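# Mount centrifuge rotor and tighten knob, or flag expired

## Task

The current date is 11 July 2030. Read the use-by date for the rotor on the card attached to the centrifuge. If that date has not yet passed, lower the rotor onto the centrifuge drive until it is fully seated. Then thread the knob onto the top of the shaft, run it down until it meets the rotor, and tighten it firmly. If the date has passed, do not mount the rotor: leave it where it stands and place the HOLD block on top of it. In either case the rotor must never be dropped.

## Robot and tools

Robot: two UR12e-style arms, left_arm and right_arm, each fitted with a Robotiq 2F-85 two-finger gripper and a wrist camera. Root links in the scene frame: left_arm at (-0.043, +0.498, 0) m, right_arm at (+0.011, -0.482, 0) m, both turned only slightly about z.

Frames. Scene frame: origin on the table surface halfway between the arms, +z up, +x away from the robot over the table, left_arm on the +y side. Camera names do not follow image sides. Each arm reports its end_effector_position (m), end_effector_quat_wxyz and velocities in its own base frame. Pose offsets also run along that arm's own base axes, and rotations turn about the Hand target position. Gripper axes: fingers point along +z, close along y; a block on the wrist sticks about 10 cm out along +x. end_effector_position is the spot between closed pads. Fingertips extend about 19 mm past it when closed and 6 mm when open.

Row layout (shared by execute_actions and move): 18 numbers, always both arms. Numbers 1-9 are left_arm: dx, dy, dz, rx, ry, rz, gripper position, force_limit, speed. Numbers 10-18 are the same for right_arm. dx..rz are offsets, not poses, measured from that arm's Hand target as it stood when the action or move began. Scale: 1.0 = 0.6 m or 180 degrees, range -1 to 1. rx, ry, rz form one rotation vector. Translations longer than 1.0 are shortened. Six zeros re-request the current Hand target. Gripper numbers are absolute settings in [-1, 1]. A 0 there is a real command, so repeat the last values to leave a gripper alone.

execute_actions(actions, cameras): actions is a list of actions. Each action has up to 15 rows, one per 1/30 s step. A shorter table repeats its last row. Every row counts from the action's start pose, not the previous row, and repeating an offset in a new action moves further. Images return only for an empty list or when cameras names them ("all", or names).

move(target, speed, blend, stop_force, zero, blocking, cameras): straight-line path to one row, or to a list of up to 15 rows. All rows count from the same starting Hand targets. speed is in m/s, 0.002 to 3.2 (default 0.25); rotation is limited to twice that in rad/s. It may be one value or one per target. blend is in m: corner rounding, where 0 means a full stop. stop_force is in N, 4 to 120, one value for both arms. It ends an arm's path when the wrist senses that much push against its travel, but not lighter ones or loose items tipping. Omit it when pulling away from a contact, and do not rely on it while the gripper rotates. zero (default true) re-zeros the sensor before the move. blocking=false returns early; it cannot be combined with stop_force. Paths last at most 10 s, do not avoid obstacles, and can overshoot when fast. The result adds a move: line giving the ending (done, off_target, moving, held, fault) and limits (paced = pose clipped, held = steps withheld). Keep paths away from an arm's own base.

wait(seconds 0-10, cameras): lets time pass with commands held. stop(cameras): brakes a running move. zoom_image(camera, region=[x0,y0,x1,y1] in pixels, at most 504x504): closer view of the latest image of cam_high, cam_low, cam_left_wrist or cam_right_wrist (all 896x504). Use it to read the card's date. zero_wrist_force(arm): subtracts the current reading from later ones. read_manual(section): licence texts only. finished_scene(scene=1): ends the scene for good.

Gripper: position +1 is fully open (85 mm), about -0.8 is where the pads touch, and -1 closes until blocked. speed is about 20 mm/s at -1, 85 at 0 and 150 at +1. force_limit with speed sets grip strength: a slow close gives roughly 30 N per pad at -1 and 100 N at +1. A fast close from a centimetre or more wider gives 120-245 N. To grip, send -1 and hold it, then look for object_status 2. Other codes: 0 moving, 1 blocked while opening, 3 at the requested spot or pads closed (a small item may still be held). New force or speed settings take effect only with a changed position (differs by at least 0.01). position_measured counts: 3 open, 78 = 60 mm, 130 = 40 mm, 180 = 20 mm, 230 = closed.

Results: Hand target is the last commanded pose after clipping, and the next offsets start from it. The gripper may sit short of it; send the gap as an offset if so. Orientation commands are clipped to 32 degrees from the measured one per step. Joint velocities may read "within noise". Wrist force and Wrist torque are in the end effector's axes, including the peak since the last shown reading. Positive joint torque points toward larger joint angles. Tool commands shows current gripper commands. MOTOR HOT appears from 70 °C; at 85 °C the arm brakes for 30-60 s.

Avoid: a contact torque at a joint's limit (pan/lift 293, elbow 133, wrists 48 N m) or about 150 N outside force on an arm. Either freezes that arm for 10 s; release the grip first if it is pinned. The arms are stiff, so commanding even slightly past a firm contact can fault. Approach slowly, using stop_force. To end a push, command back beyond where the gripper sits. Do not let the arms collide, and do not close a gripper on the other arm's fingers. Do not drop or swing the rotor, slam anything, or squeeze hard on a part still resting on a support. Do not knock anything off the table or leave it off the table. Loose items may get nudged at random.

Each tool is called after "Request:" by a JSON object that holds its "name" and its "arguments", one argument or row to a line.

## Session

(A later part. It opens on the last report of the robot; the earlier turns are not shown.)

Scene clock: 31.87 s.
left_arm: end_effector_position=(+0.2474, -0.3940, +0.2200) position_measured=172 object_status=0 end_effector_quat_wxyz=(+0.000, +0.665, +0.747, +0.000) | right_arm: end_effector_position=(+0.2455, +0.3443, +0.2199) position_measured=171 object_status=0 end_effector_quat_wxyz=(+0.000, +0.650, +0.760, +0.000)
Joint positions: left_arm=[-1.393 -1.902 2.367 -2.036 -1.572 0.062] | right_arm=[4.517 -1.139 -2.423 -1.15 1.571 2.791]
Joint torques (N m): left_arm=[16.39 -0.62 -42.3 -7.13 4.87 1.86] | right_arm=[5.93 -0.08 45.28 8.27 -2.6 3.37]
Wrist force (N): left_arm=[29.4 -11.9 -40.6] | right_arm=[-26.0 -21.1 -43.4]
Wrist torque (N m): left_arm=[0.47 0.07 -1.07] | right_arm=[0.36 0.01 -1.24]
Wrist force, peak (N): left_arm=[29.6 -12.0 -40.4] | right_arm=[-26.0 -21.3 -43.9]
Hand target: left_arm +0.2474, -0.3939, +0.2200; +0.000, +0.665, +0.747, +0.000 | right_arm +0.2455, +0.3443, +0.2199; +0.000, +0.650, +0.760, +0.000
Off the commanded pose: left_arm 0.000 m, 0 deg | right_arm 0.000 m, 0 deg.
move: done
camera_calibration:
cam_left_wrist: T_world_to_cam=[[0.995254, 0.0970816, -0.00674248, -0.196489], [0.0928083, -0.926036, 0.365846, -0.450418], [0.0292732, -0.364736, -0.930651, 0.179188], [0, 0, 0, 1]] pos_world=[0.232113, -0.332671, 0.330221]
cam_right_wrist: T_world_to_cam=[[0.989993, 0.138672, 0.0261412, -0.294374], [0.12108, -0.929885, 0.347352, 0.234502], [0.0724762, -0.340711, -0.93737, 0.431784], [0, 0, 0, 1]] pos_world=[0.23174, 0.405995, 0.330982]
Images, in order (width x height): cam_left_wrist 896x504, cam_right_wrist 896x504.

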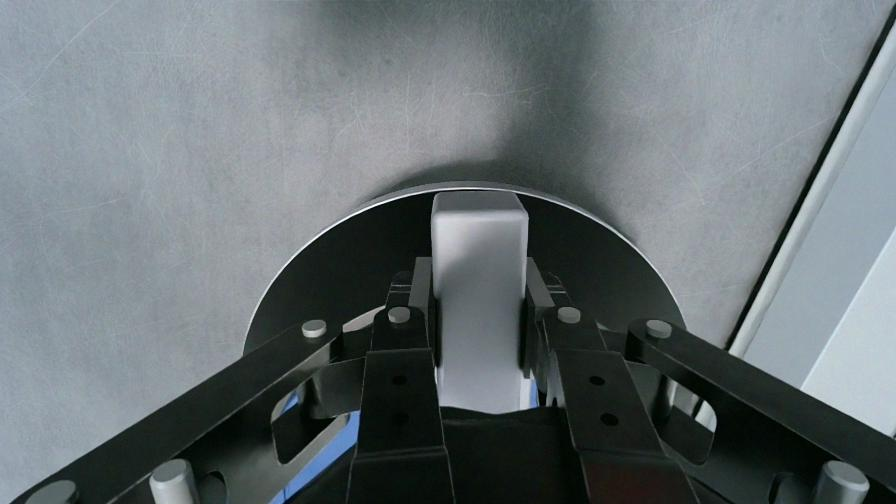

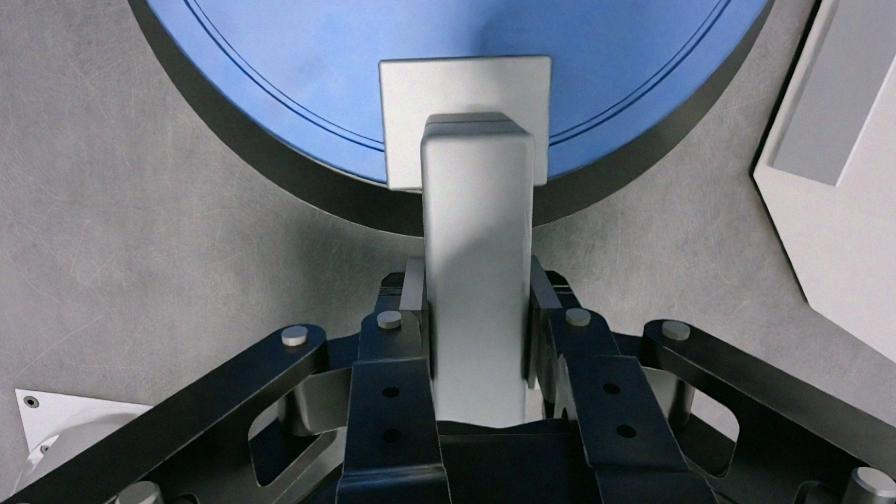

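Request:
{"name": "move", "arguments": {
  "target": [0,0,0.005,0,0,0,-1,0.3,-1,0,0,0.005,0,0,0,-1,0.3,-1],
  "speed": 0.03
}}

Request:
{"name": "move", "arguments": {
  "target": [0,0,0.02,0,0,0,-1,0.3,-1,0,0,0.02,0,0,0,-1,0.3,-1],
  "speed": 0.03,
  "cameras": ["cam_low","cam_left_wrist","cam_right_wrist"]
}}

Scene clock: 33.07 s.
left_arm: end_effector_position=(+0.2474, -0.3939, +0.2229) position_measured=172 object_status=2 end_effector_quat_wxyz=(+0.000, +0.665, +0.747, +0.000) | right_arm: end_effector_position=(+0.2455, +0.3443, +0.2228) position_measured=171 object_status=2 end_effector_quat_wxyz=(+0.000, +0.650, +0.760, +0.000)
Joint positions: left_arm=[-1.393 -1.905 2.363 -2.029 -1.572 0.062] | right_arm=[4.517 -1.137 -2.419 -1.157 1.571 2.791]
Joint torques (N m): left_arm=[12.16 -53.47 -65.92 0.84 -4.69 1.86] | right_arm=[-8.57 38.75 72.73 0.29 -3.46 3.12]
Wrist force (N): left_arm=[-24.0 6.7 37.6] | right_arm=[24.5 -6.3 37.9]
Wrist torque (N m): left_arm=[0.06 0.29 -0.80] | right_arm=[-0.20 -0.13 -0.95]
Wrist force, peak (N): left_arm=[29.6 -11.9 -40.7] | right_arm=[-26.4 -21.5 -43.7]
Hand target: left_arm +0.2474, -0.3939, +0.2230; +0.000, +0.665, +0.747, +0.000 | right_arm +0.2455, +0.3443, +0.2229; +0.000, +0.650, +0.760, +0.000
Off the commanded pose: left_arm 0.000 m, 0 deg | right_arm 0.000 m, 0 deg.
move: done

Scene clock: 33.90 s.
left_arm: end_effector_position=(+0.2474, -0.3939, +0.2349) position_measured=172 object_status=2 end_effector_quat_wxyz=(+0.000, +0.665, +0.747, +0.000) | right_arm: end_effector_position=(+0.2455, +0.3443, +0.2348) position_measured=171 object_status=2 end_effector_quat_wxyz=(+0.000, +0.650, +0.760, +0.000)
Joint positions: left_arm=[-1.393 -1.917 2.347 -2.001 -1.572 0.062] | right_arm=[4.517 -1.125 -2.402 -1.185 1.571 2.791]
Joint torques (N m): left_arm=[10.58 -51.38 -70.33 0.17 -4.76 1.56] | right_arm=[-14.74 38.09 74.69 0.88 -3.39 1.56]
Wrist force (N): left_arm=[-21.6 6.6 37.4] | right_arm=[21.4 -6.0 37.8]
Wrist torque (N m): left_arm=[0.06 0.31 -0.83] | right_arm=[-0.07 -0.01 -0.96]
Wrist force, peak (N): left_arm=[-25.0 6.6 38.2] | right_arm=[25.1 -6.4 39.4]
Hand target: left_arm +0.2474, -0.3939, +0.2350; +0.000, +0.665, +0.747, +0.000 | right_arm +0.2455, +0.3443, +0.2349; +0.000, +0.650, +0.760, +0.000
Off the commanded pose: left_arm 0.000 m, 0 deg | right_arm 0.000 m, 0 deg.
move: done
camera_calibration:
cam_left_wrist: T_world_to_cam=[[0.99525, 0.0971216, -0.00664056, -0.19641], [0.0928108, -0.926067, 0.365768, -0.455852], [0.0293744, -0.364648, -0.930682, 0.193072], [0, 0, 0, 1]] pos_world=[0.232114, -0.332671, 0.345121]
cam_right_wrist: T_world_to_cam=[[0.989993, 0.138672, 0.0261412, -0.294752], [0.12108, -0.929885, 0.347352, 0.229199], [0.0724762, -0.340711, -0.93737, 0.445811], [0, 0, 0, 1]] pos_world=[0.23174, 0.405895, 0.345982]
Images, in order (width x height): cam_low 896x504, cam_left_wrist 896x504, cam_right_wrist 896x504.

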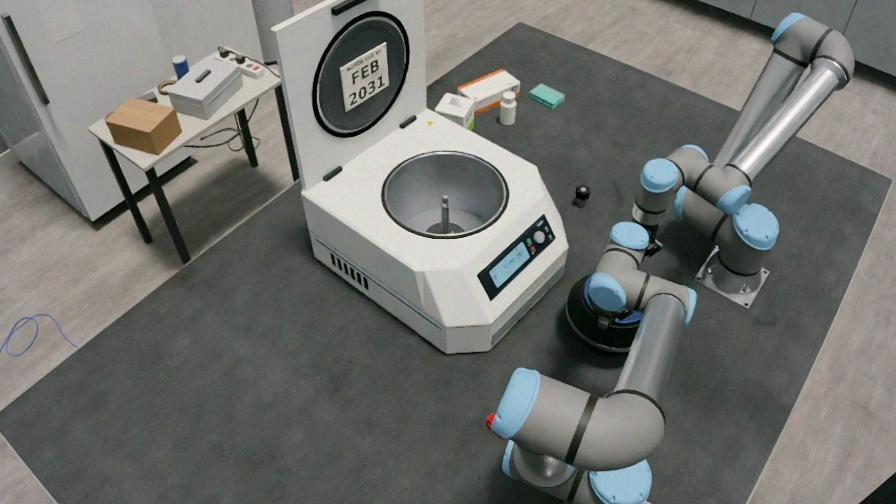

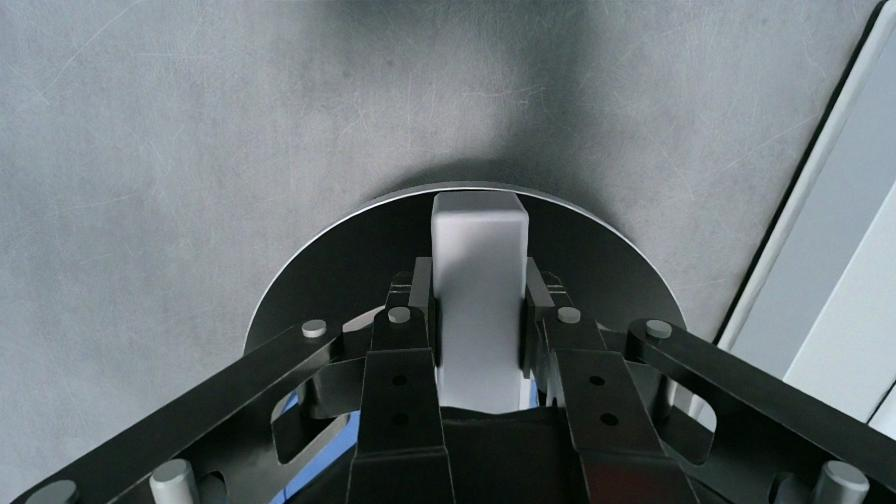

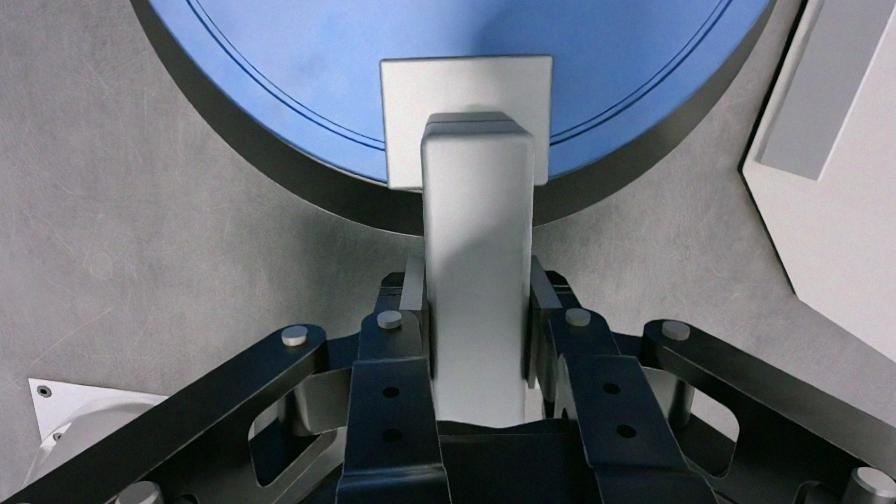

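Request:
{"name": "move", "arguments": {
  "target": [0,0,0.55,0,0,0,-1,0.3,-1,0,0,0.55,0,0,0,-1,0.3,-1],
  "speed": 0.2,
  "cameras": ["cam_low"]
}}

Scene clock: 39.73 s.
left_arm: end_effector_position=(+0.2474, -0.3939, +0.5649) position_measured=172 object_status=2 end_effector_quat_wxyz=(+0.000, +0.665, +0.747, +0.000) | right_arm: end_effector_position=(+0.2455, +0.3442, +0.5648) position_measured=171 object_status=2 end_effector_quat_wxyz=(+0.000, +0.650, +0.760, +0.000)
Joint positions: left_arm=[-1.393 -1.99 1.799 -1.38 -1.572 0.062] | right_arm=[4.517 -1.075 -1.839 -1.798 1.571 2.791]
Joint torques (N m): left_arm=[-23.64 -0.94 -88.82 -13.57 -1.95 -1.05] | right_arm=[1.73 0.74 93.16 12.6 -2.72 4.06]
Wrist force (N): left_arm=[28.3 6.8 38.1] | right_arm=[-27.4 -6.2 38.1]
Wrist torque (N m): left_arm=[-0.01 -0.03 -0.67] | right_arm=[-0.02 0.11 -1.14]
Wrist force, peak (N): left_arm=[-27.7 6.5 43.6] | right_arm=[27.7 -6.1 43.8]
Hand target: left_arm +0.2474, -0.3939, +0.5650; +0.000, +0.665, +0.747, +0.000 | right_arm +0.2455, +0.3443, +0.5649; +0.000, +0.650, +0.760, +0.000
Off the commanded pose: left_arm 0.000 m, 0 deg | right_arm 0.000 m, 0 deg.
move: done
Images, in order (width x height): cam_low 896x504.

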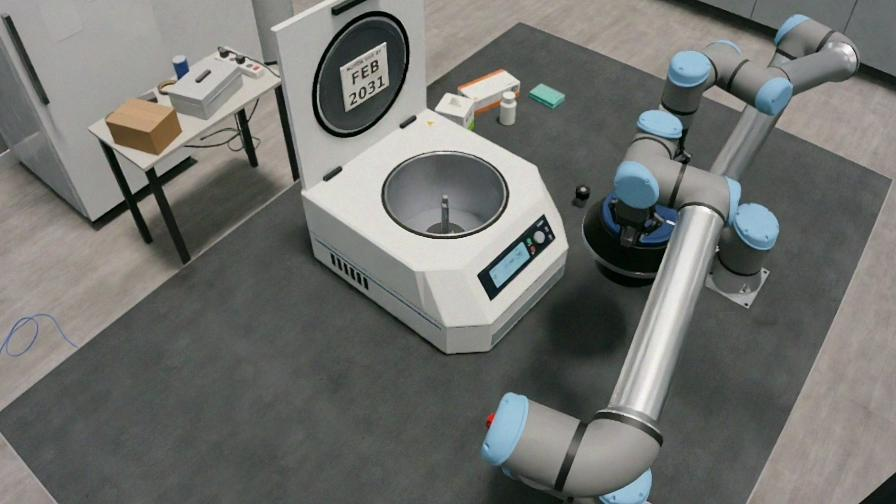

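Request:
{"name": "move", "arguments": {
  "target": [-0.0002,0.00166,0,0,0,0,-1,0.3,-1,0,0,0,0,0,0,-1,0.3,-1],
  "speed": 0.02
}}

Scene clock: 41.00 s.
left_arm: end_effector_position=(+0.2473, -0.3931, +0.5650) position_measured=172 object_status=2 end_effector_quat_wxyz=(+0.000, +0.665, +0.747, +0.000) | right_arm: end_effector_position=(+0.2455, +0.3443, +0.5649) position_measured=171 object_status=2 end_effector_quat_wxyz=(+0.000, +0.650, +0.760, +0.000)
Joint positions: left_arm=[-1.393 -1.992 1.8 -1.379 -1.572 0.062] | right_arm=[4.517 -1.075 -1.838 -1.798 1.571 2.791]
Joint torques (N m): left_arm=[4.15 -53.32 -65.12 -5.02 -3.97 2.54] | right_arm=[-4.68 14.19 87.35 12.27 -0.13 2.53]
Wrist force (N): left_arm=[-2.5 7.2 38.4] | right_arm=[3.3 -7.1 37.8]
Wrist torque (N m): left_arm=[0.01 0.15 -0.75] | right_arm=[-0.08 0.01 -1.12]
Wrist force, peak (N): left_arm=[32.2 7.1 38.3] | right_arm=[-31.0 -6.7 38.1]
Hand target: left_arm +0.2473, -0.3929, +0.5650; +0.000, +0.665, +0.747, +0.000 | right_arm +0.2455, +0.3443, +0.5649; +0.000, +0.650, +0.760, +0.000
Off the commanded pose: left_arm 0.000 m, 0 deg | right_arm 0.000 m, 0 deg.
move: done

Request:
{"name": "move", "arguments": {
  "target": [0.2077,0.0182,0,0,0,-0.0244,-1,0.3,-1,0.1740,0.0222,0,0,0,-0.0244,-1,0.3,-1],
  "speed": 0.12
}}

Scene clock: 43.47 s.
left_arm: end_effector_position=(+0.3718, -0.3820, +0.5650) position_measured=172 object_status=2 end_effector_quat_wxyz=(+0.000, +0.693, +0.721, +0.000) | right_arm: end_effector_position=(+0.3499, +0.3576, +0.5649) position_measured=171 object_status=2 end_effector_quat_wxyz=(+0.000, +0.679, +0.734, +0.000)
Joint positions: left_arm=[-1.131 -1.871 1.726 -1.425 -1.572 0.401] | right_arm=[4.293 -1.213 -1.763 -1.736 1.571 2.644]
Joint torques (N m): left_arm=[12.05 -33.15 -82.95 -9.43 -4.29 2.78] | right_arm=[-14.73 29.1 88.81 12.26 0.22 -3.63]
Wrist force (N): left_arm=[-5.7 6.7 37.1] | right_arm=[6.7 -5.9 37.5]
Wrist torque (N m): left_arm=[0.02 0.12 -0.88] | right_arm=[-0.03 -0.04 -0.76]
Wrist force, peak (N): left_arm=[-16.4 2.1 40.0] | right_arm=[19.0 -1.6 39.1]
Hand target: left_arm +0.3719, -0.3820, +0.5650; +0.000, +0.693, +0.721, +0.000 | right_arm +0.3499, +0.3576, +0.5649; +0.000, +0.679, +0.734, +0.000
Off the commanded pose: left_arm 0.000 m, 0 deg | right_arm 0.000 m, 0 deg.
move: done

Request:
{"name": "move", "arguments": {
  "target": [
    [0.2078,0.0168,0,0,0,-0.0244,-1,0.3,-1,0.1738,0.0235,0,0,0,-0.0244,-1,0.3,-1],
    [0.4155,0.0325,0,0,0,-0.0489,-1,0.3,-1,0.3476,0.0482,0,0,0,-0.0489,-1,0.3,-1]
  ],
  "speed": 0.12,
  "blend": [0.01,0]
}}

Scene clock: 46.60 s.
left_arm: end_effector_position=(+0.6211, -0.3625, +0.5650) position_measured=172 object_status=2 end_effector_quat_wxyz=(+0.000, +0.746, +0.665, +0.000) | right_arm: end_effector_position=(+0.5584, +0.3865, +0.5649) position_measured=171 object_status=2 end_effector_quat_wxyz=(+0.000, +0.733, +0.680, +0.000)
Joint positions: left_arm=[-0.773 -1.556 1.458 -1.473 -1.571 0.913] | right_arm=[4.006 -1.518 -1.525 -1.669 1.571 2.51]
Joint torques (N m): left_arm=[9.4 -60.58 -86.55 -7.05 -7.3 1.91] | right_arm=[-7.66 59.09 94.23 13.22 2.28 -3.65]
Wrist force (N): left_arm=[14.0 5.1 37.6] | right_arm=[-13.5 -4.3 37.6]
Wrist torque (N m): left_arm=[-0.09 0.01 -0.63] | right_arm=[0.03 0.14 -0.59]
Wrist force, peak (N): left_arm=[14.0 5.1 37.6] | right_arm=[-13.1 -4.0 37.9]
Hand target: left_arm +0.6212, -0.3625, +0.5650; +0.000, +0.746, +0.665, +0.000 | right_arm +0.5585, +0.3865, +0.5649; +0.000, +0.733, +0.680, +0.000
Off the commanded pose: left_arm 0.000 m, 0 deg | right_arm 0.000 m, 0 deg.
move: done

Request:
{"name": "move", "arguments": {
  "target": [
    [0.2075,0.0153,0,0,0,-0.0244,-1,0.3,-1,0.1740,0.0260,0,0,0,-0.0244,-1,0.3,-1],
    [0.4148,0.0288,0,0,0,-0.0489,-1,0.3,-1,0.348,0.0533,0,0,0,-0.0489,-1,0.3,-1]
  ],
  "speed": 0.12,
  "blend": [0.01,0],
  "cameras": ["all"]
}}

Request:
{"name": "zoom_image", "arguments": {
  "camera": "cam_high",
  "region": [340, 180, 520, 350]
}}

Request:
{"name": "zoom_image", "arguments": {
  "camera": "cam_low",
  "region": [360, 60, 580, 250]
}}

Scene clock: 49.77 s.
left_arm: end_effector_position=(+0.8701, -0.3452, +0.5650) position_measured=172 object_status=2 end_effector_quat_wxyz=(+0.000, +0.795, +0.606, +0.000) | right_arm: end_effector_position=(+0.7673, +0.4184, +0.5649) position_measured=171 object_status=2 end_effector_quat_wxyz=(+0.000, +0.783, +0.622, +0.000)
Joint positions: left_arm=[-0.565 -1.172 0.989 -1.387 -1.571 1.274] | right_arm=[3.841 -1.853 -1.149 -1.711 1.571 2.499]
Joint torques (N m): left_arm=[11.67 -108.03 -83.43 -5.35 -5.33 1.84] | right_arm=[-7.43 97.36 90.88 8.2 0.52 3.95]
Wrist force (N): left_arm=[10.0 4.1 37.9] | right_arm=[-9.3 -3.3 38.2]
Wrist torque (N m): left_arm=[-0.18 0.12 -0.45] | right_arm=[0.12 0.09 -0.64]
Wrist force, peak (N): left_arm=[13.9 0.1 39.8] | right_arm=[-15.1 -4.0 38.1]
Hand target: left_arm +0.8701, -0.3452, +0.5650; +0.000, +0.795, +0.606, +0.000 | right_arm +0.7673, +0.4185, +0.5649; +0.000, +0.783, +0.622, +0.000
Off the commanded pose: left_arm 0.000 m, 0 deg | right_arm 0.000 m, 0 deg.
move: done
camera_calibration:
cam_left_wrist: T_world_to_cam=[[0.959172, -0.282746, -0.00657534, -0.918327], [-0.260862, -0.893438, 0.365676, -0.27017], [-0.109268, -0.349031, -0.930719, 0.625822], [0, 0, 0, 1]] pos_world=[0.878739, -0.282603, 0.675221]
cam_right_wrist: T_world_to_cam=[[0.969873, -0.242196, 0.0262198, -0.655468], [-0.236017, -0.907517, 0.347433, 0.384961], [-0.060352, -0.343154, -0.937338, 0.845527], [0, 0, 0, 1]] pos_world=[0.777608, 0.480753, 0.675982]

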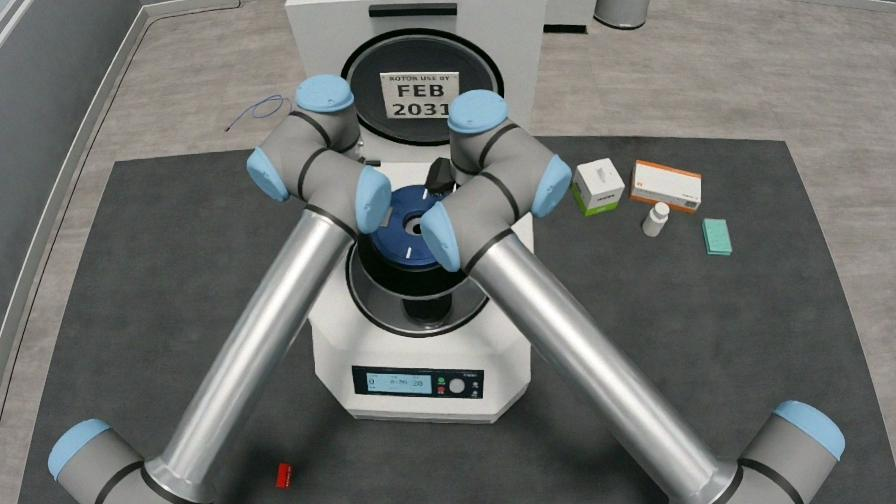

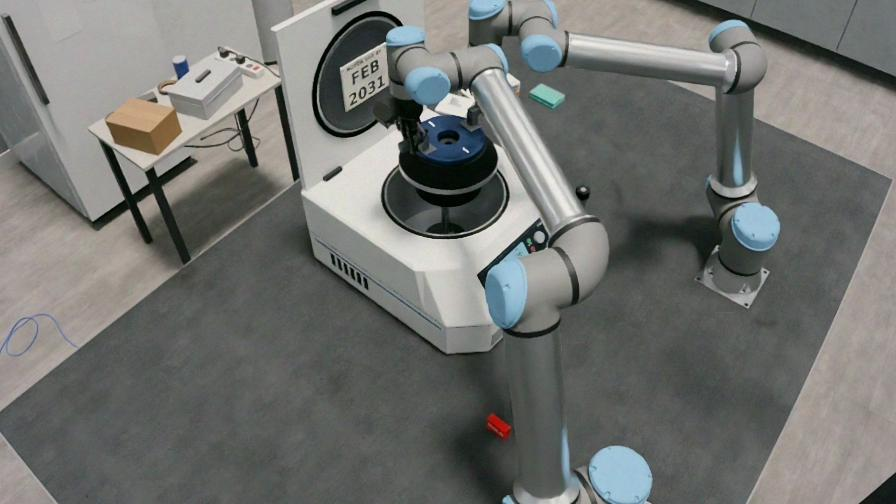

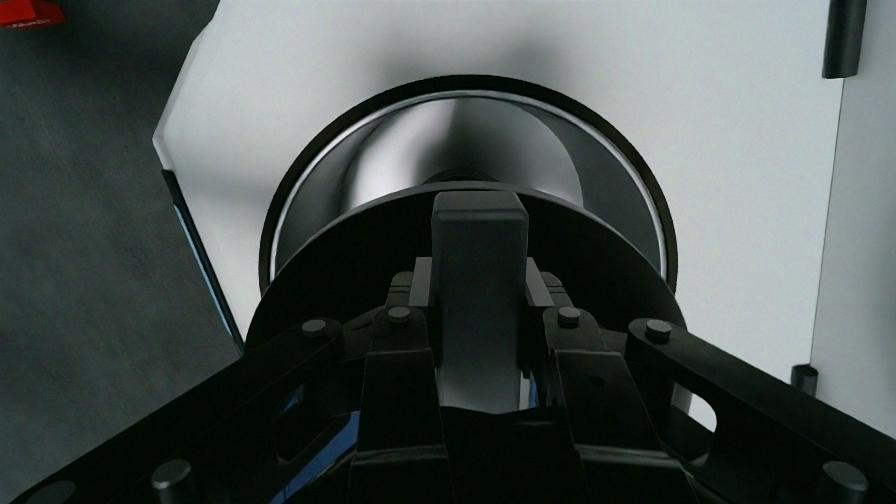

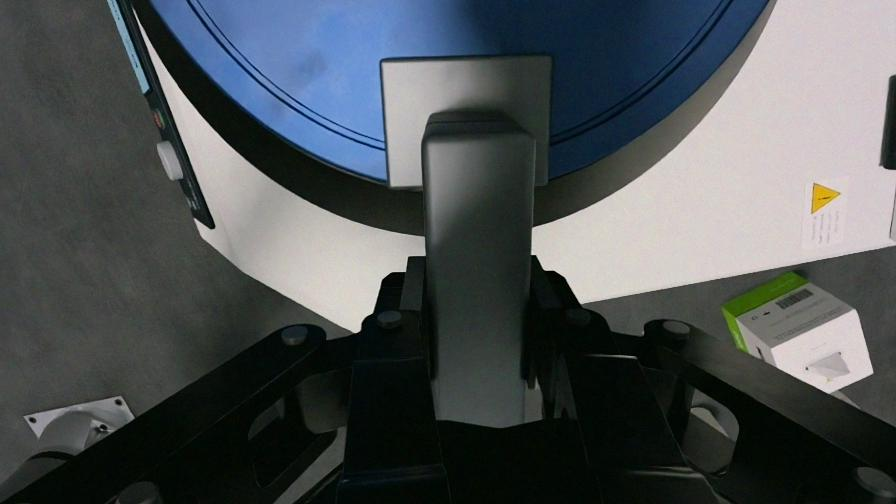

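Scaled by 2.800 from the camera's 896x504 image, which has a finer 1280x720 frame.

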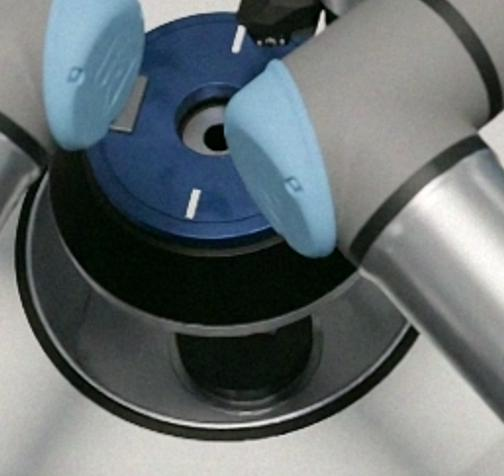

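Scaled by 2.291 from the camera's 896x504 image, which has a finer 1280x720 frame.

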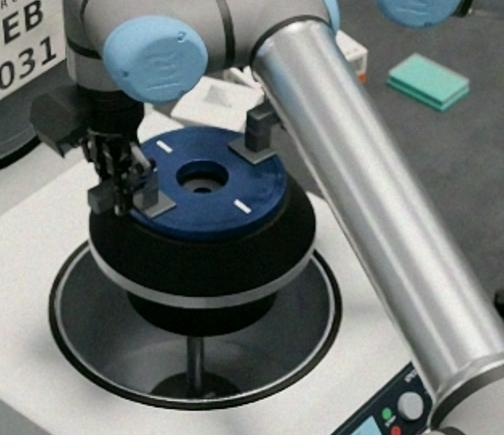

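Request:
{"name": "move", "arguments": {
  "target": [0.0119,0.0085,-0.1,0,0,0,-1,0.3,-1,0.0116,0.0084,-0.1,0,0,0,-1,0.3,-1],
  "speed": 0.06,
  "cameras": ["cam_high","cam_low"]
}}

Request:
{"name": "zoom_image", "arguments": {
  "camera": "cam_low",
  "region": [380, 90, 520, 250]
}}

Request:
{"name": "zoom_image", "arguments": {
  "camera": "cam_high",
  "region": [340, 180, 520, 350]
}}

Scene clock: 55.30 s.
left_arm: end_effector_position=(+0.8772, -0.3402, +0.5051) position_measured=172 object_status=2 end_effector_quat_wxyz=(+0.000, +0.795, +0.606, +0.000) | right_arm: end_effector_position=(+0.7742, +0.4236, +0.5050) position_measured=171 object_status=2 end_effector_quat_wxyz=(+0.000, +0.783, +0.622, +0.000)
Joint positions: left_arm=[-0.556 -1.177 1.102 -1.495 -1.571 1.283] | right_arm=[3.841 -1.859 -1.246 -1.607 1.571 2.498]
Joint torques (N m): left_arm=[20.22 -146.8 -65.54 -10.11 -0.02 2.02] | right_arm=[-18.15 102 75.69 12.46 -0.21 -3.8]
Wrist force (N): left_arm=[-2.7 3.5 37.3] | right_arm=[3.3 -3.3 37.4]
Wrist torque (N m): left_arm=[-0.24 0.14 -0.50] | right_arm=[0.12 0.07 -0.52]
Wrist force, peak (N): left_arm=[-2.5 3.7 40.1] | right_arm=[3.7 -3.1 40.7]
Hand target: left_arm +0.8772, -0.3401, +0.5050; +0.000, +0.795, +0.606, +0.000 | right_arm +0.7743, +0.4235, +0.5049; +0.000, +0.783, +0.622, +0.000
Off the commanded pose: left_arm 0.000 m, 0 deg | right_arm 0.000 m, 0 deg.
move: done
Images, in order (width x height): cam_high 896x504, cam_low 896x504.

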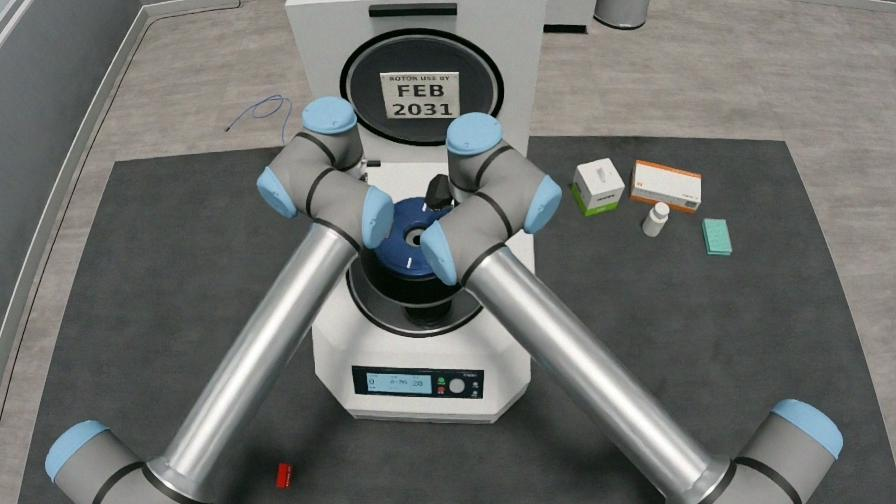

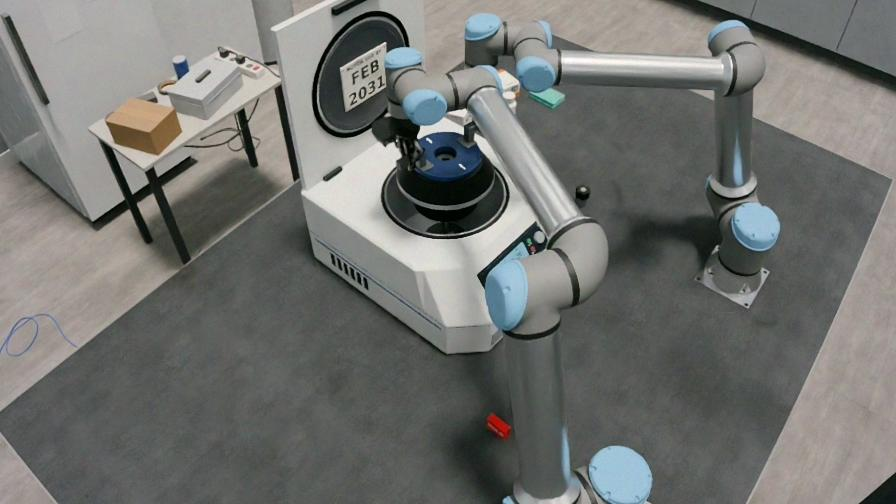

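Scaled by 3.150 from the camera's 896x504 image, which has a finer 1280x720 frame.

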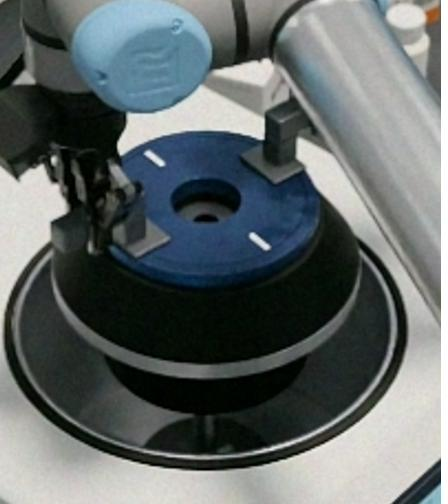

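Scaled by 2.800 from the camera's 896x504 image, which has a finer 1280x720 frame.

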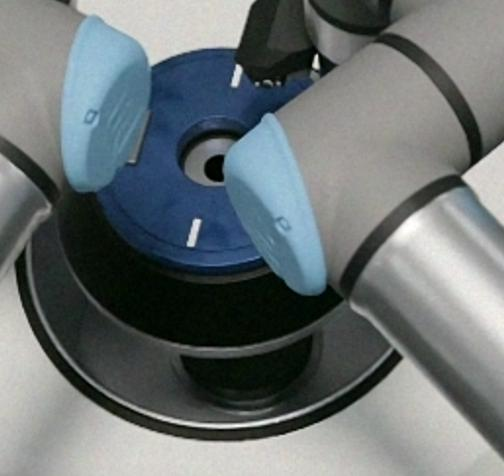

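Request:
{"name": "move", "arguments": {
  "target": [0,0,-0.07,0,0,0,-1,0.3,-1,0,0,-0.07,0,0,0,-1,0.3,-1],
  "speed": 0.015,
  "stop_force": 10
}}

Scene clock: 58.83 s.
left_arm: end_effector_position=(+0.8772, -0.3401, +0.4768) position_measured=172 object_status=2 end_effector_quat_wxyz=(+0.000, +0.795, +0.606, +0.000) | right_arm: end_effector_position=(+0.7743, +0.4235, +0.4739) position_measured=171 object_status=2 end_effector_quat_wxyz=(+0.000, +0.783, +0.622, +0.000)
Joint positions: left_arm=[-0.556 -1.18 1.156 -1.546 -1.571 1.283] | right_arm=[3.841 -1.859 -1.301 -1.552 1.571 2.498]
Joint torques (N m): left_arm=[16.22 -122.32 -91.41 -6.14 1.36 1.64] | right_arm=[-14.41 110.82 82.35 4.52 -5.75 -3.69]
Wrist force (N): left_arm=[-10.2 3.0 49.0] | right_arm=[3.3 -5.7 27.5]
Wrist torque (N m): left_arm=[0.13 0.79 -0.58] | right_arm=[0.45 0.57 -0.58]
Wrist force, peak (N): left_arm=[-17.3 3.9 56.2] | right_arm=[13.8 -4.0 39.5]
Hand target: left_arm +0.8772, -0.3401, +0.4768; +0.000, +0.795, +0.606, +0.000 (not the last commanded pose) | right_arm +0.7743, +0.4235, +0.4739; +0.000, +0.783, +0.622, +0.000 (not the last commanded pose)
Off the commanded pose: left_arm 0.014 m, 0 deg | right_arm 0.011 m, 0 deg.
move: contact (left_arm, right_arm)

Request:
{"name": "move", "arguments": {
  "target": [0,0,0.0053,0,0,0,-1,0.3,-1,0,0,0.0102,0,0,0,-1,0.3,-1],
  "speed": 0.02,
  "cameras": ["cam_high","cam_low"]
}}

Request:
{"name": "zoom_image", "arguments": {
  "camera": "cam_low",
  "region": [380, 90, 520, 250]
}}

Request:
{"name": "zoom_image", "arguments": {
  "camera": "cam_high",
  "region": [380, 190, 460, 270]
}}

Scene clock: 60.57 s.
left_arm: end_effector_position=(+0.8772, -0.3401, +0.4799) position_measured=172 object_status=2 end_effector_quat_wxyz=(+0.000, +0.795, +0.606, +0.000) | right_arm: end_effector_position=(+0.7743, +0.4235, +0.4799) position_measured=171 object_status=2 end_effector_quat_wxyz=(+0.000, +0.783, +0.622, +0.000)
Joint positions: left_arm=[-0.556 -1.179 1.15 -1.541 -1.571 1.283] | right_arm=[3.841 -1.858 -1.291 -1.563 1.571 2.498]
Joint torques (N m): left_arm=[16.26 -108.97 -83.55 -4.06 1.45 1.7] | right_arm=[-15.52 120.61 89.03 5.22 -5.67 -3.43]
Wrist force (N): left_arm=[-5.9 4.1 37.5] | right_arm=[5.9 -3.6 37.6]
Wrist torque (N m): left_arm=[-0.19 0.29 -0.53] | right_arm=[0.13 0.07 -0.56]
Wrist force, peak (N): left_arm=[-10.2 3.0 49.6] | right_arm=[5.9 -3.6 37.6]
Hand target: left_arm +0.8772, -0.3401, +0.4799; +0.000, +0.795, +0.606, +0.000 | right_arm +0.7743, +0.4235, +0.4800; +0.000, +0.783, +0.622, +0.000
Off the commanded pose: left_arm 0.000 m, 0 deg | right_arm 0.000 m, 0 deg.
move: done
Images, in order (width x height): cam_high 896x504, cam_low 896x504.

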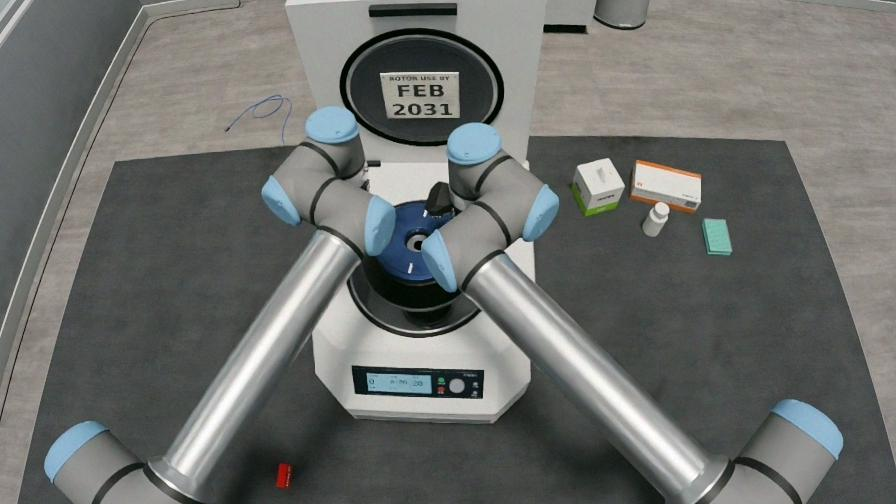

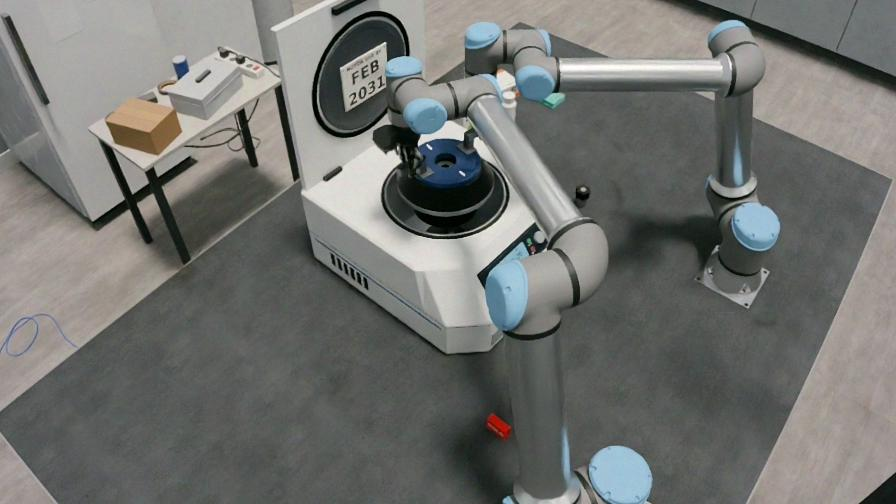

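Scaled by 3.150 from the camera's 896x504 image, which has a finer 1280x720 frame.

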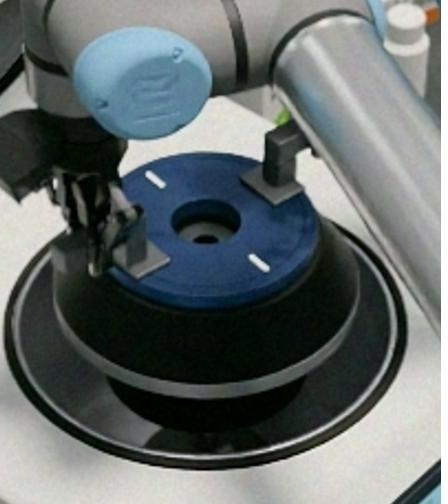

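Scaled by 6.300 from the camera's 896x504 image, which has a finer 1280x720 frame.

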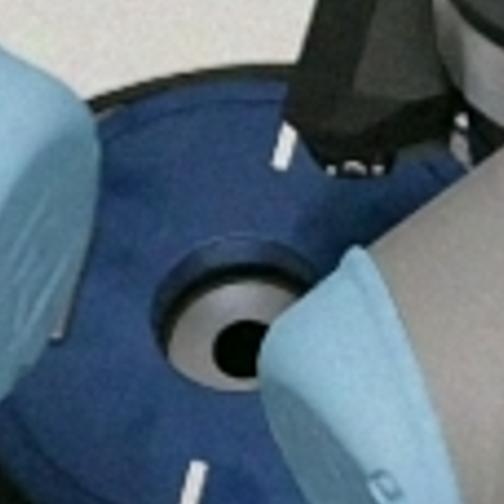

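Request:
{"name": "move", "arguments": {
  "target": [-0.0033,0.0055,0,0,0,0,-1,0.3,-1,-0.0033,0.005,0,0,0,0,-1,0.3,-1],
  "speed": 0.03
}}

Request:
{"name": "move", "arguments": {
  "target": [0,0,-0.04,0,0,0,-1,0.3,-1,0,0,-0.04,0,0,0,-1,0.3,-1],
  "speed": 0.01,
  "stop_force": 8
}}

Scene clock: 62.10 s.
left_arm: end_effector_position=(+0.8753, -0.3369, +0.4799) position_measured=172 object_status=2 end_effector_quat_wxyz=(+0.000, +0.795, +0.606, +0.000) | right_arm: end_effector_position=(+0.7723, +0.4265, +0.4800) position_measured=171 object_status=2 end_effector_quat_wxyz=(+0.000, +0.783, +0.622, +0.000)
Joint positions: left_arm=[-0.554 -1.185 1.157 -1.543 -1.571 1.285] | right_arm=[3.845 -1.858 -1.291 -1.563 1.571 2.502]
Joint torques (N m): left_arm=[30.09 -149.42 -65.08 -9.14 1.45 2] | right_arm=[1.13 129.13 73.66 10.82 -5.68 4.1]
Wrist force (N): left_arm=[-12.2 4.5 37.4] | right_arm=[12.8 -4.5 37.6]
Wrist torque (N m): left_arm=[-0.19 0.24 -0.64] | right_arm=[0.07 0.02 -0.70]
Wrist force, peak (N): left_arm=[-12.3 4.6 37.4] | right_arm=[12.3 -4.8 38.0]
Hand target: left_arm +0.8753, -0.3368, +0.4799; +0.000, +0.795, +0.606, +0.000 | right_arm +0.7723, +0.4265, +0.4800; +0.000, +0.783, +0.622, +0.000
Off the commanded pose: left_arm 0.000 m, 0 deg | right_arm 0.000 m, 0 deg.
move: done

Scene clock: 63.60 s.
left_arm: end_effector_position=(+0.8753, -0.3368, +0.4760) position_measured=172 object_status=2 end_effector_quat_wxyz=(+0.000, +0.795, +0.606, +0.000) | right_arm: end_effector_position=(+0.7723, +0.4266, +0.4773) position_measured=171 object_status=2 end_effector_quat_wxyz=(+0.000, +0.783, +0.622, +0.000)
Joint positions: left_arm=[-0.554 -1.185 1.165 -1.55 -1.571 1.285] | right_arm=[3.845 -1.858 -1.296 -1.558 1.571 2.502]
Joint torques (N m): left_arm=[26.51 -123.36 -78.12 -1.16 1.34 1.92] | right_arm=[-1.27 120.39 87.77 2.81 -5.63 3.56]
Wrist force (N): left_arm=[-13.5 7.7 32.9] | right_arm=[13.0 -0.1 38.5]
Wrist torque (N m): left_arm=[-1.06 -0.24 -0.54] | right_arm=[-0.68 -0.47 -0.65]
Wrist force, peak (N): left_arm=[-13.2 4.3 37.3] | right_arm=[15.0 0.7 41.8]
Hand target: left_arm +0.8753, -0.3368, +0.4759; +0.000, +0.795, +0.606, +0.000 (not the last commanded pose) | right_arm +0.7723, +0.4266, +0.4773; +0.000, +0.783, +0.622, +0.000 (not the last commanded pose)
Off the commanded pose: left_arm 0.020 m, 0 deg | right_arm 0.021 m, 0 deg.
move: contact (left_arm, right_arm)

Request:
{"name": "move", "arguments": {
  "target": [0.0028,-0.0014,0.0093,0,0,0,-1,0.3,-1,0.0028,-0.0008,0.007,0,0,0,-1,0.3,-1],
  "speed": 0.03
}}

Request:
{"name": "move", "arguments": {
  "target": [0,0,-0.04,0,0,0,-1,0.3,-1,0,0,-0.04,0,0,0,-1,0.3,-1],
  "speed": 0.01,
  "stop_force": 8
}}

Scene clock: 65.03 s.
left_arm: end_effector_position=(+0.8770, -0.3377, +0.4814) position_measured=172 object_status=2 end_effector_quat_wxyz=(+0.000, +0.795, +0.606, +0.000) | right_arm: end_effector_position=(+0.7739, +0.4261, +0.4815) position_measured=171 object_status=2 end_effector_quat_wxyz=(+0.000, +0.783, +0.622, +0.000)
Joint positions: left_arm=[-0.554 -1.182 1.15 -1.539 -1.571 1.285] | right_arm=[3.843 -1.86 -1.286 -1.566 1.571 2.501]
Joint torques (N m): left_arm=[19.17 -110.35 -83.29 -4.51 1.6 2.02] | right_arm=[-16 102.78 90.26 5.4 -5.5 -3.87]
Wrist force (N): left_arm=[-1.5 4.0 37.1] | right_arm=[2.2 -3.7 37.7]
Wrist torque (N m): left_arm=[-0.24 0.18 -0.54] | right_arm=[0.11 0.03 -0.45]
Wrist force, peak (N): left_arm=[-1.5 4.0 37.1] | right_arm=[12.8 -0.2 39.9]
Hand target: left_arm +0.8770, -0.3377, +0.4815; +0.000, +0.795, +0.606, +0.000 | right_arm +0.7740, +0.4261, +0.4815; +0.000, +0.783, +0.622, +0.000
Off the commanded pose: left_arm 0.000 m, 0 deg | right_arm 0.000 m, 0 deg.
move: done

Scene clock: 67.93 s.
left_arm: end_effector_position=(+0.8770, -0.3377, +0.4658) position_measured=172 object_status=2 end_effector_quat_wxyz=(+0.000, +0.795, +0.606, +0.000) | right_arm: end_effector_position=(+0.7740, +0.4261, +0.4678) position_measured=171 object_status=2 end_effector_quat_wxyz=(+0.000, +0.783, +0.622, +0.000)
Joint positions: left_arm=[-0.554 -1.182 1.179 -1.567 -1.571 1.285] | right_arm=[3.843 -1.86 -1.31 -1.542 1.571 2.501]
Joint torques (N m): left_arm=[6.96 -113.49 -77.76 -3.25 1.29 1.65] | right_arm=[-6.06 136.61 91.48 6.25 -1.98 -3.33]
Wrist force (N): left_arm=[-2.8 5.1 29.8] | right_arm=[9.8 -1.9 46.9]
Wrist torque (N m): left_arm=[-0.60 -0.25 -0.48] | right_arm=[-0.32 -0.44 -0.40]
Wrist force, peak (N): left_arm=[-12.8 5.7 42.7] | right_arm=[13.7 -1.2 52.6]
Hand target: left_arm +0.8770, -0.3377, +0.4657; +0.000, +0.795, +0.606, +0.000 (not the last commanded pose) | right_arm +0.7740, +0.4260, +0.4678; +0.000, +0.783, +0.622, +0.000 (not the last commanded pose)
Off the commanded pose: left_arm 0.008 m, 0 deg | right_arm 0.010 m, 0 deg.
move: contact (left_arm, right_arm)

Request:
{"name": "move", "arguments": {
  "target": [0.0013,0.0008,0.004,0,0,0,-1,0.3,-1,0.0013,0.0008,0.0005,0,0,0,-1,0.3,-1],
  "speed": 0.02
}}

Request:
{"name": "move", "arguments": {
  "target": [0,0,-0.06,0,0,0,-1,0.3,-1,0,0,-0.06,0,0,0,-1,0.3,-1],
  "speed": 0.012,
  "stop_force": 10
}}

Scene clock: 70.83 s.
left_arm: end_effector_position=(+0.8777, -0.3373, +0.4679) position_measured=172 object_status=2 end_effector_quat_wxyz=(+0.000, +0.795, +0.606, +0.000) | right_arm: end_effector_position=(+0.7747, +0.4265, +0.4683) position_measured=171 object_status=2 end_effector_quat_wxyz=(+0.000, +0.783, +0.622, +0.000)
Joint positions: left_arm=[-0.553 -1.181 1.173 -1.562 -1.571 1.286] | right_arm=[3.843 -1.862 -1.307 -1.543 1.571 2.501]
Joint torques (N m): left_arm=[32.62 -127.39 -93.48 -4.48 1.44 2.17] | right_arm=[-12.3 91.27 83.19 6.52 -2.19 -3.66]
Wrist force (N): left_arm=[-13.8 5.0 53.4] | right_arm=[-5.9 -4.0 26.9]
Wrist torque (N m): left_arm=[-0.36 0.03 -0.61] | right_arm=[0.17 -0.14 -0.52]
Wrist force, peak (N): left_arm=[-13.8 5.0 53.4] | right_arm=[9.4 -1.9 47.9]
Hand target: left_arm +0.8778, -0.3372, +0.4681; +0.000, +0.795, +0.606, +0.000 | right_arm +0.7748, +0.4265, +0.4681; +0.000, +0.783, +0.622, +0.000
Off the commanded pose: left_arm 0.000 m, 0 deg | right_arm 0.000 m, 0 deg.
move: done

Scene clock: 72.20 s.
left_arm: end_effector_position=(+0.8778, -0.3372, +0.4670) position_measured=172 object_status=2 end_effector_quat_wxyz=(+0.000, +0.795, +0.606, +0.000) | right_arm: end_effector_position=(+0.7748, +0.4265, +0.4681) position_measured=171 object_status=2 end_effector_quat_wxyz=(+0.000, +0.783, +0.622, +0.000)
Joint positions: left_arm=[-0.553 -1.181 1.175 -1.564 -1.571 1.286] | right_arm=[3.843 -1.862 -1.307 -1.543 1.571 2.501]
Joint torques (N m): left_arm=[6.86 -126.34 -84.85 -4.12 1.52 1.87] | right_arm=[-5.11 127.75 87.99 5.28 -2.37 -3.68]
Wrist force (N): left_arm=[-10.1 3.7 39.4] | right_arm=[6.3 -4.0 37.1]
Wrist torque (N m): left_arm=[-0.27 -0.04 -0.51] | right_arm=[0.07 -0.25 -0.43]
Wrist force, peak (N): left_arm=[-14.9 4.9 54.9] | right_arm=[8.6 -3.5 40.0]
Hand target: left_arm +0.8778, -0.3372, +0.4669; +0.000, +0.795, +0.606, +0.000 (not the last commanded pose) | right_arm +0.7747, +0.4265, +0.4681; +0.000, +0.783, +0.622, +0.000 (not the last commanded pose)
Off the commanded pose: left_arm 0.035 m, 0 deg | right_arm 0.036 m, 0 deg.
move: contact (left_arm, right_arm)

Request:
{"name": "move", "arguments": {
  "target": [0,0,-0.006,0,0,0,-1,0.3,-1,0,0,-0.006,0,0,0,-1,0.3,-1],
  "speed": 0.02
}}

Scene clock: 73.30 s.
left_arm: end_effector_position=(+0.8778, -0.3372, +0.4634) position_measured=172 object_status=2 end_effector_quat_wxyz=(+0.000, +0.795, +0.606, +0.000) | right_arm: end_effector_position=(+0.7747, +0.4265, +0.4646) position_measured=171 object_status=2 end_effector_quat_wxyz=(+0.000, +0.783, +0.622, +0.000)
Joint positions: left_arm=[-0.553 -1.181 1.181 -1.57 -1.571 1.286] | right_arm=[3.843 -1.862 -1.313 -1.537 1.571 2.501]
Joint torques (N m): left_arm=[0.72 -121.56 -64.21 -9.32 1.37 1.72] | right_arm=[-3.54 107.59 74.88 10.71 -1.72 -3.71]
Wrist force (N): left_arm=[-11.8 3.9 35.4] | right_arm=[12.8 -4.1 40.3]
Wrist torque (N m): left_arm=[-0.23 0.00 -0.50] | right_arm=[0.04 -0.30 -0.43]
Wrist force, peak (N): left_arm=[-10.2 3.9 39.8] | right_arm=[12.8 -4.1 40.3]
Hand target: left_arm +0.8778, -0.3372, +0.4633; +0.000, +0.795, +0.606, +0.000 | right_arm +0.7747, +0.4265, +0.4645; +0.000, +0.783, +0.622, +0.000
Off the commanded pose: left_arm 0.000 m, 0 deg | right_arm 0.000 m, 0 deg.
move: done

Request:
{"name": "move", "arguments": {
  "target": [0,-0.0005,-0.0163,0,0,0,-1,0.3,-1,0,0,-0.0167,0,0,0,-1,0.3,-1],
  "speed": 0.025
}}

Scene clock: 74.40 s.
left_arm: end_effector_position=(+0.8778, -0.3375, +0.4536) position_measured=172 object_status=2 end_effector_quat_wxyz=(+0.000, +0.795, +0.606, +0.000) | right_arm: end_effector_position=(+0.7747, +0.4265, +0.4546) position_measured=171 object_status=2 end_effector_quat_wxyz=(+0.000, +0.783, +0.622, +0.000)
Joint positions: left_arm=[-0.553 -1.181 1.198 -1.587 -1.571 1.286] | right_arm=[3.843 -1.863 -1.33 -1.52 1.571 2.501]
Joint torques (N m): left_arm=[-13.26 -112.19 -63.81 -10.42 1.15 -2.28] | right_arm=[-1.03 100.05 73.28 12.62 -1.92 -3.66]
Wrist force (N): left_arm=[-8.7 3.4 39.5] | right_arm=[2.8 -3.0 34.2]
Wrist torque (N m): left_arm=[-0.21 0.02 -0.34] | right_arm=[0.14 -0.19 -0.37]
Wrist force, peak (N): left_arm=[-10.4 3.8 40.3] | right_arm=[12.8 -4.1 40.1]
Hand target: left_arm +0.8778, -0.3375, +0.4536; +0.000, +0.795, +0.606, +0.000 | right_arm +0.7747, +0.4265, +0.4545; +0.000, +0.783, +0.622, +0.000
Off the commanded pose: left_arm 0.000 m, 0 deg | right_arm 0.000 m, 0 deg.
move: done

Request:
{"name": "move", "arguments": {
  "target": [0,-0.0003,-0.0835,0,0,0,-1,0.3,-1,0,-0.0002,-0.0833,0,0,0,-1,0.3,-1],
  "speed": 0.03,
  "stop_force": 25
}}

Scene clock: 77.33 s.
left_arm: end_effector_position=(+0.8778, -0.3377, +0.4035) position_measured=172 object_status=2 end_effector_quat_wxyz=(+0.000, +0.795, +0.606, +0.000) | right_arm: end_effector_position=(+0.7747, +0.4264, +0.4045) position_measured=171 object_status=2 end_effector_quat_wxyz=(+0.000, +0.783, +0.622, +0.000)
Joint positions: left_arm=[-0.553 -1.175 1.278 -1.673 -1.571 1.286] | right_arm=[3.843 -1.87 -1.408 -1.434 1.571 2.5]
Joint torques (N m): left_arm=[-11.05 -106.8 -62.6 -9.73 1.7 -2.29] | right_arm=[-19.74 107.54 74.78 11.82 -0.96 -3.81]
Wrist force (N): left_arm=[-7.2 2.9 35.9] | right_arm=[7.6 -3.3 39.1]
Wrist torque (N m): left_arm=[-0.25 0.02 -0.24] | right_arm=[0.01 -0.20 -0.29]
Wrist force, peak (N): left_arm=[-8.5 3.1 39.7] | right_arm=[8.9 -3.2 39.9]
Hand target: left_arm +0.8778, -0.3377, +0.4035; +0.000, +0.795, +0.606, +0.000 | right_arm +0.7747, +0.4264, +0.4045; +0.000, +0.783, +0.622, +0.000
Off the commanded pose: left_arm 0.000 m, 0 deg | right_arm 0.000 m, 0 deg.
move: done


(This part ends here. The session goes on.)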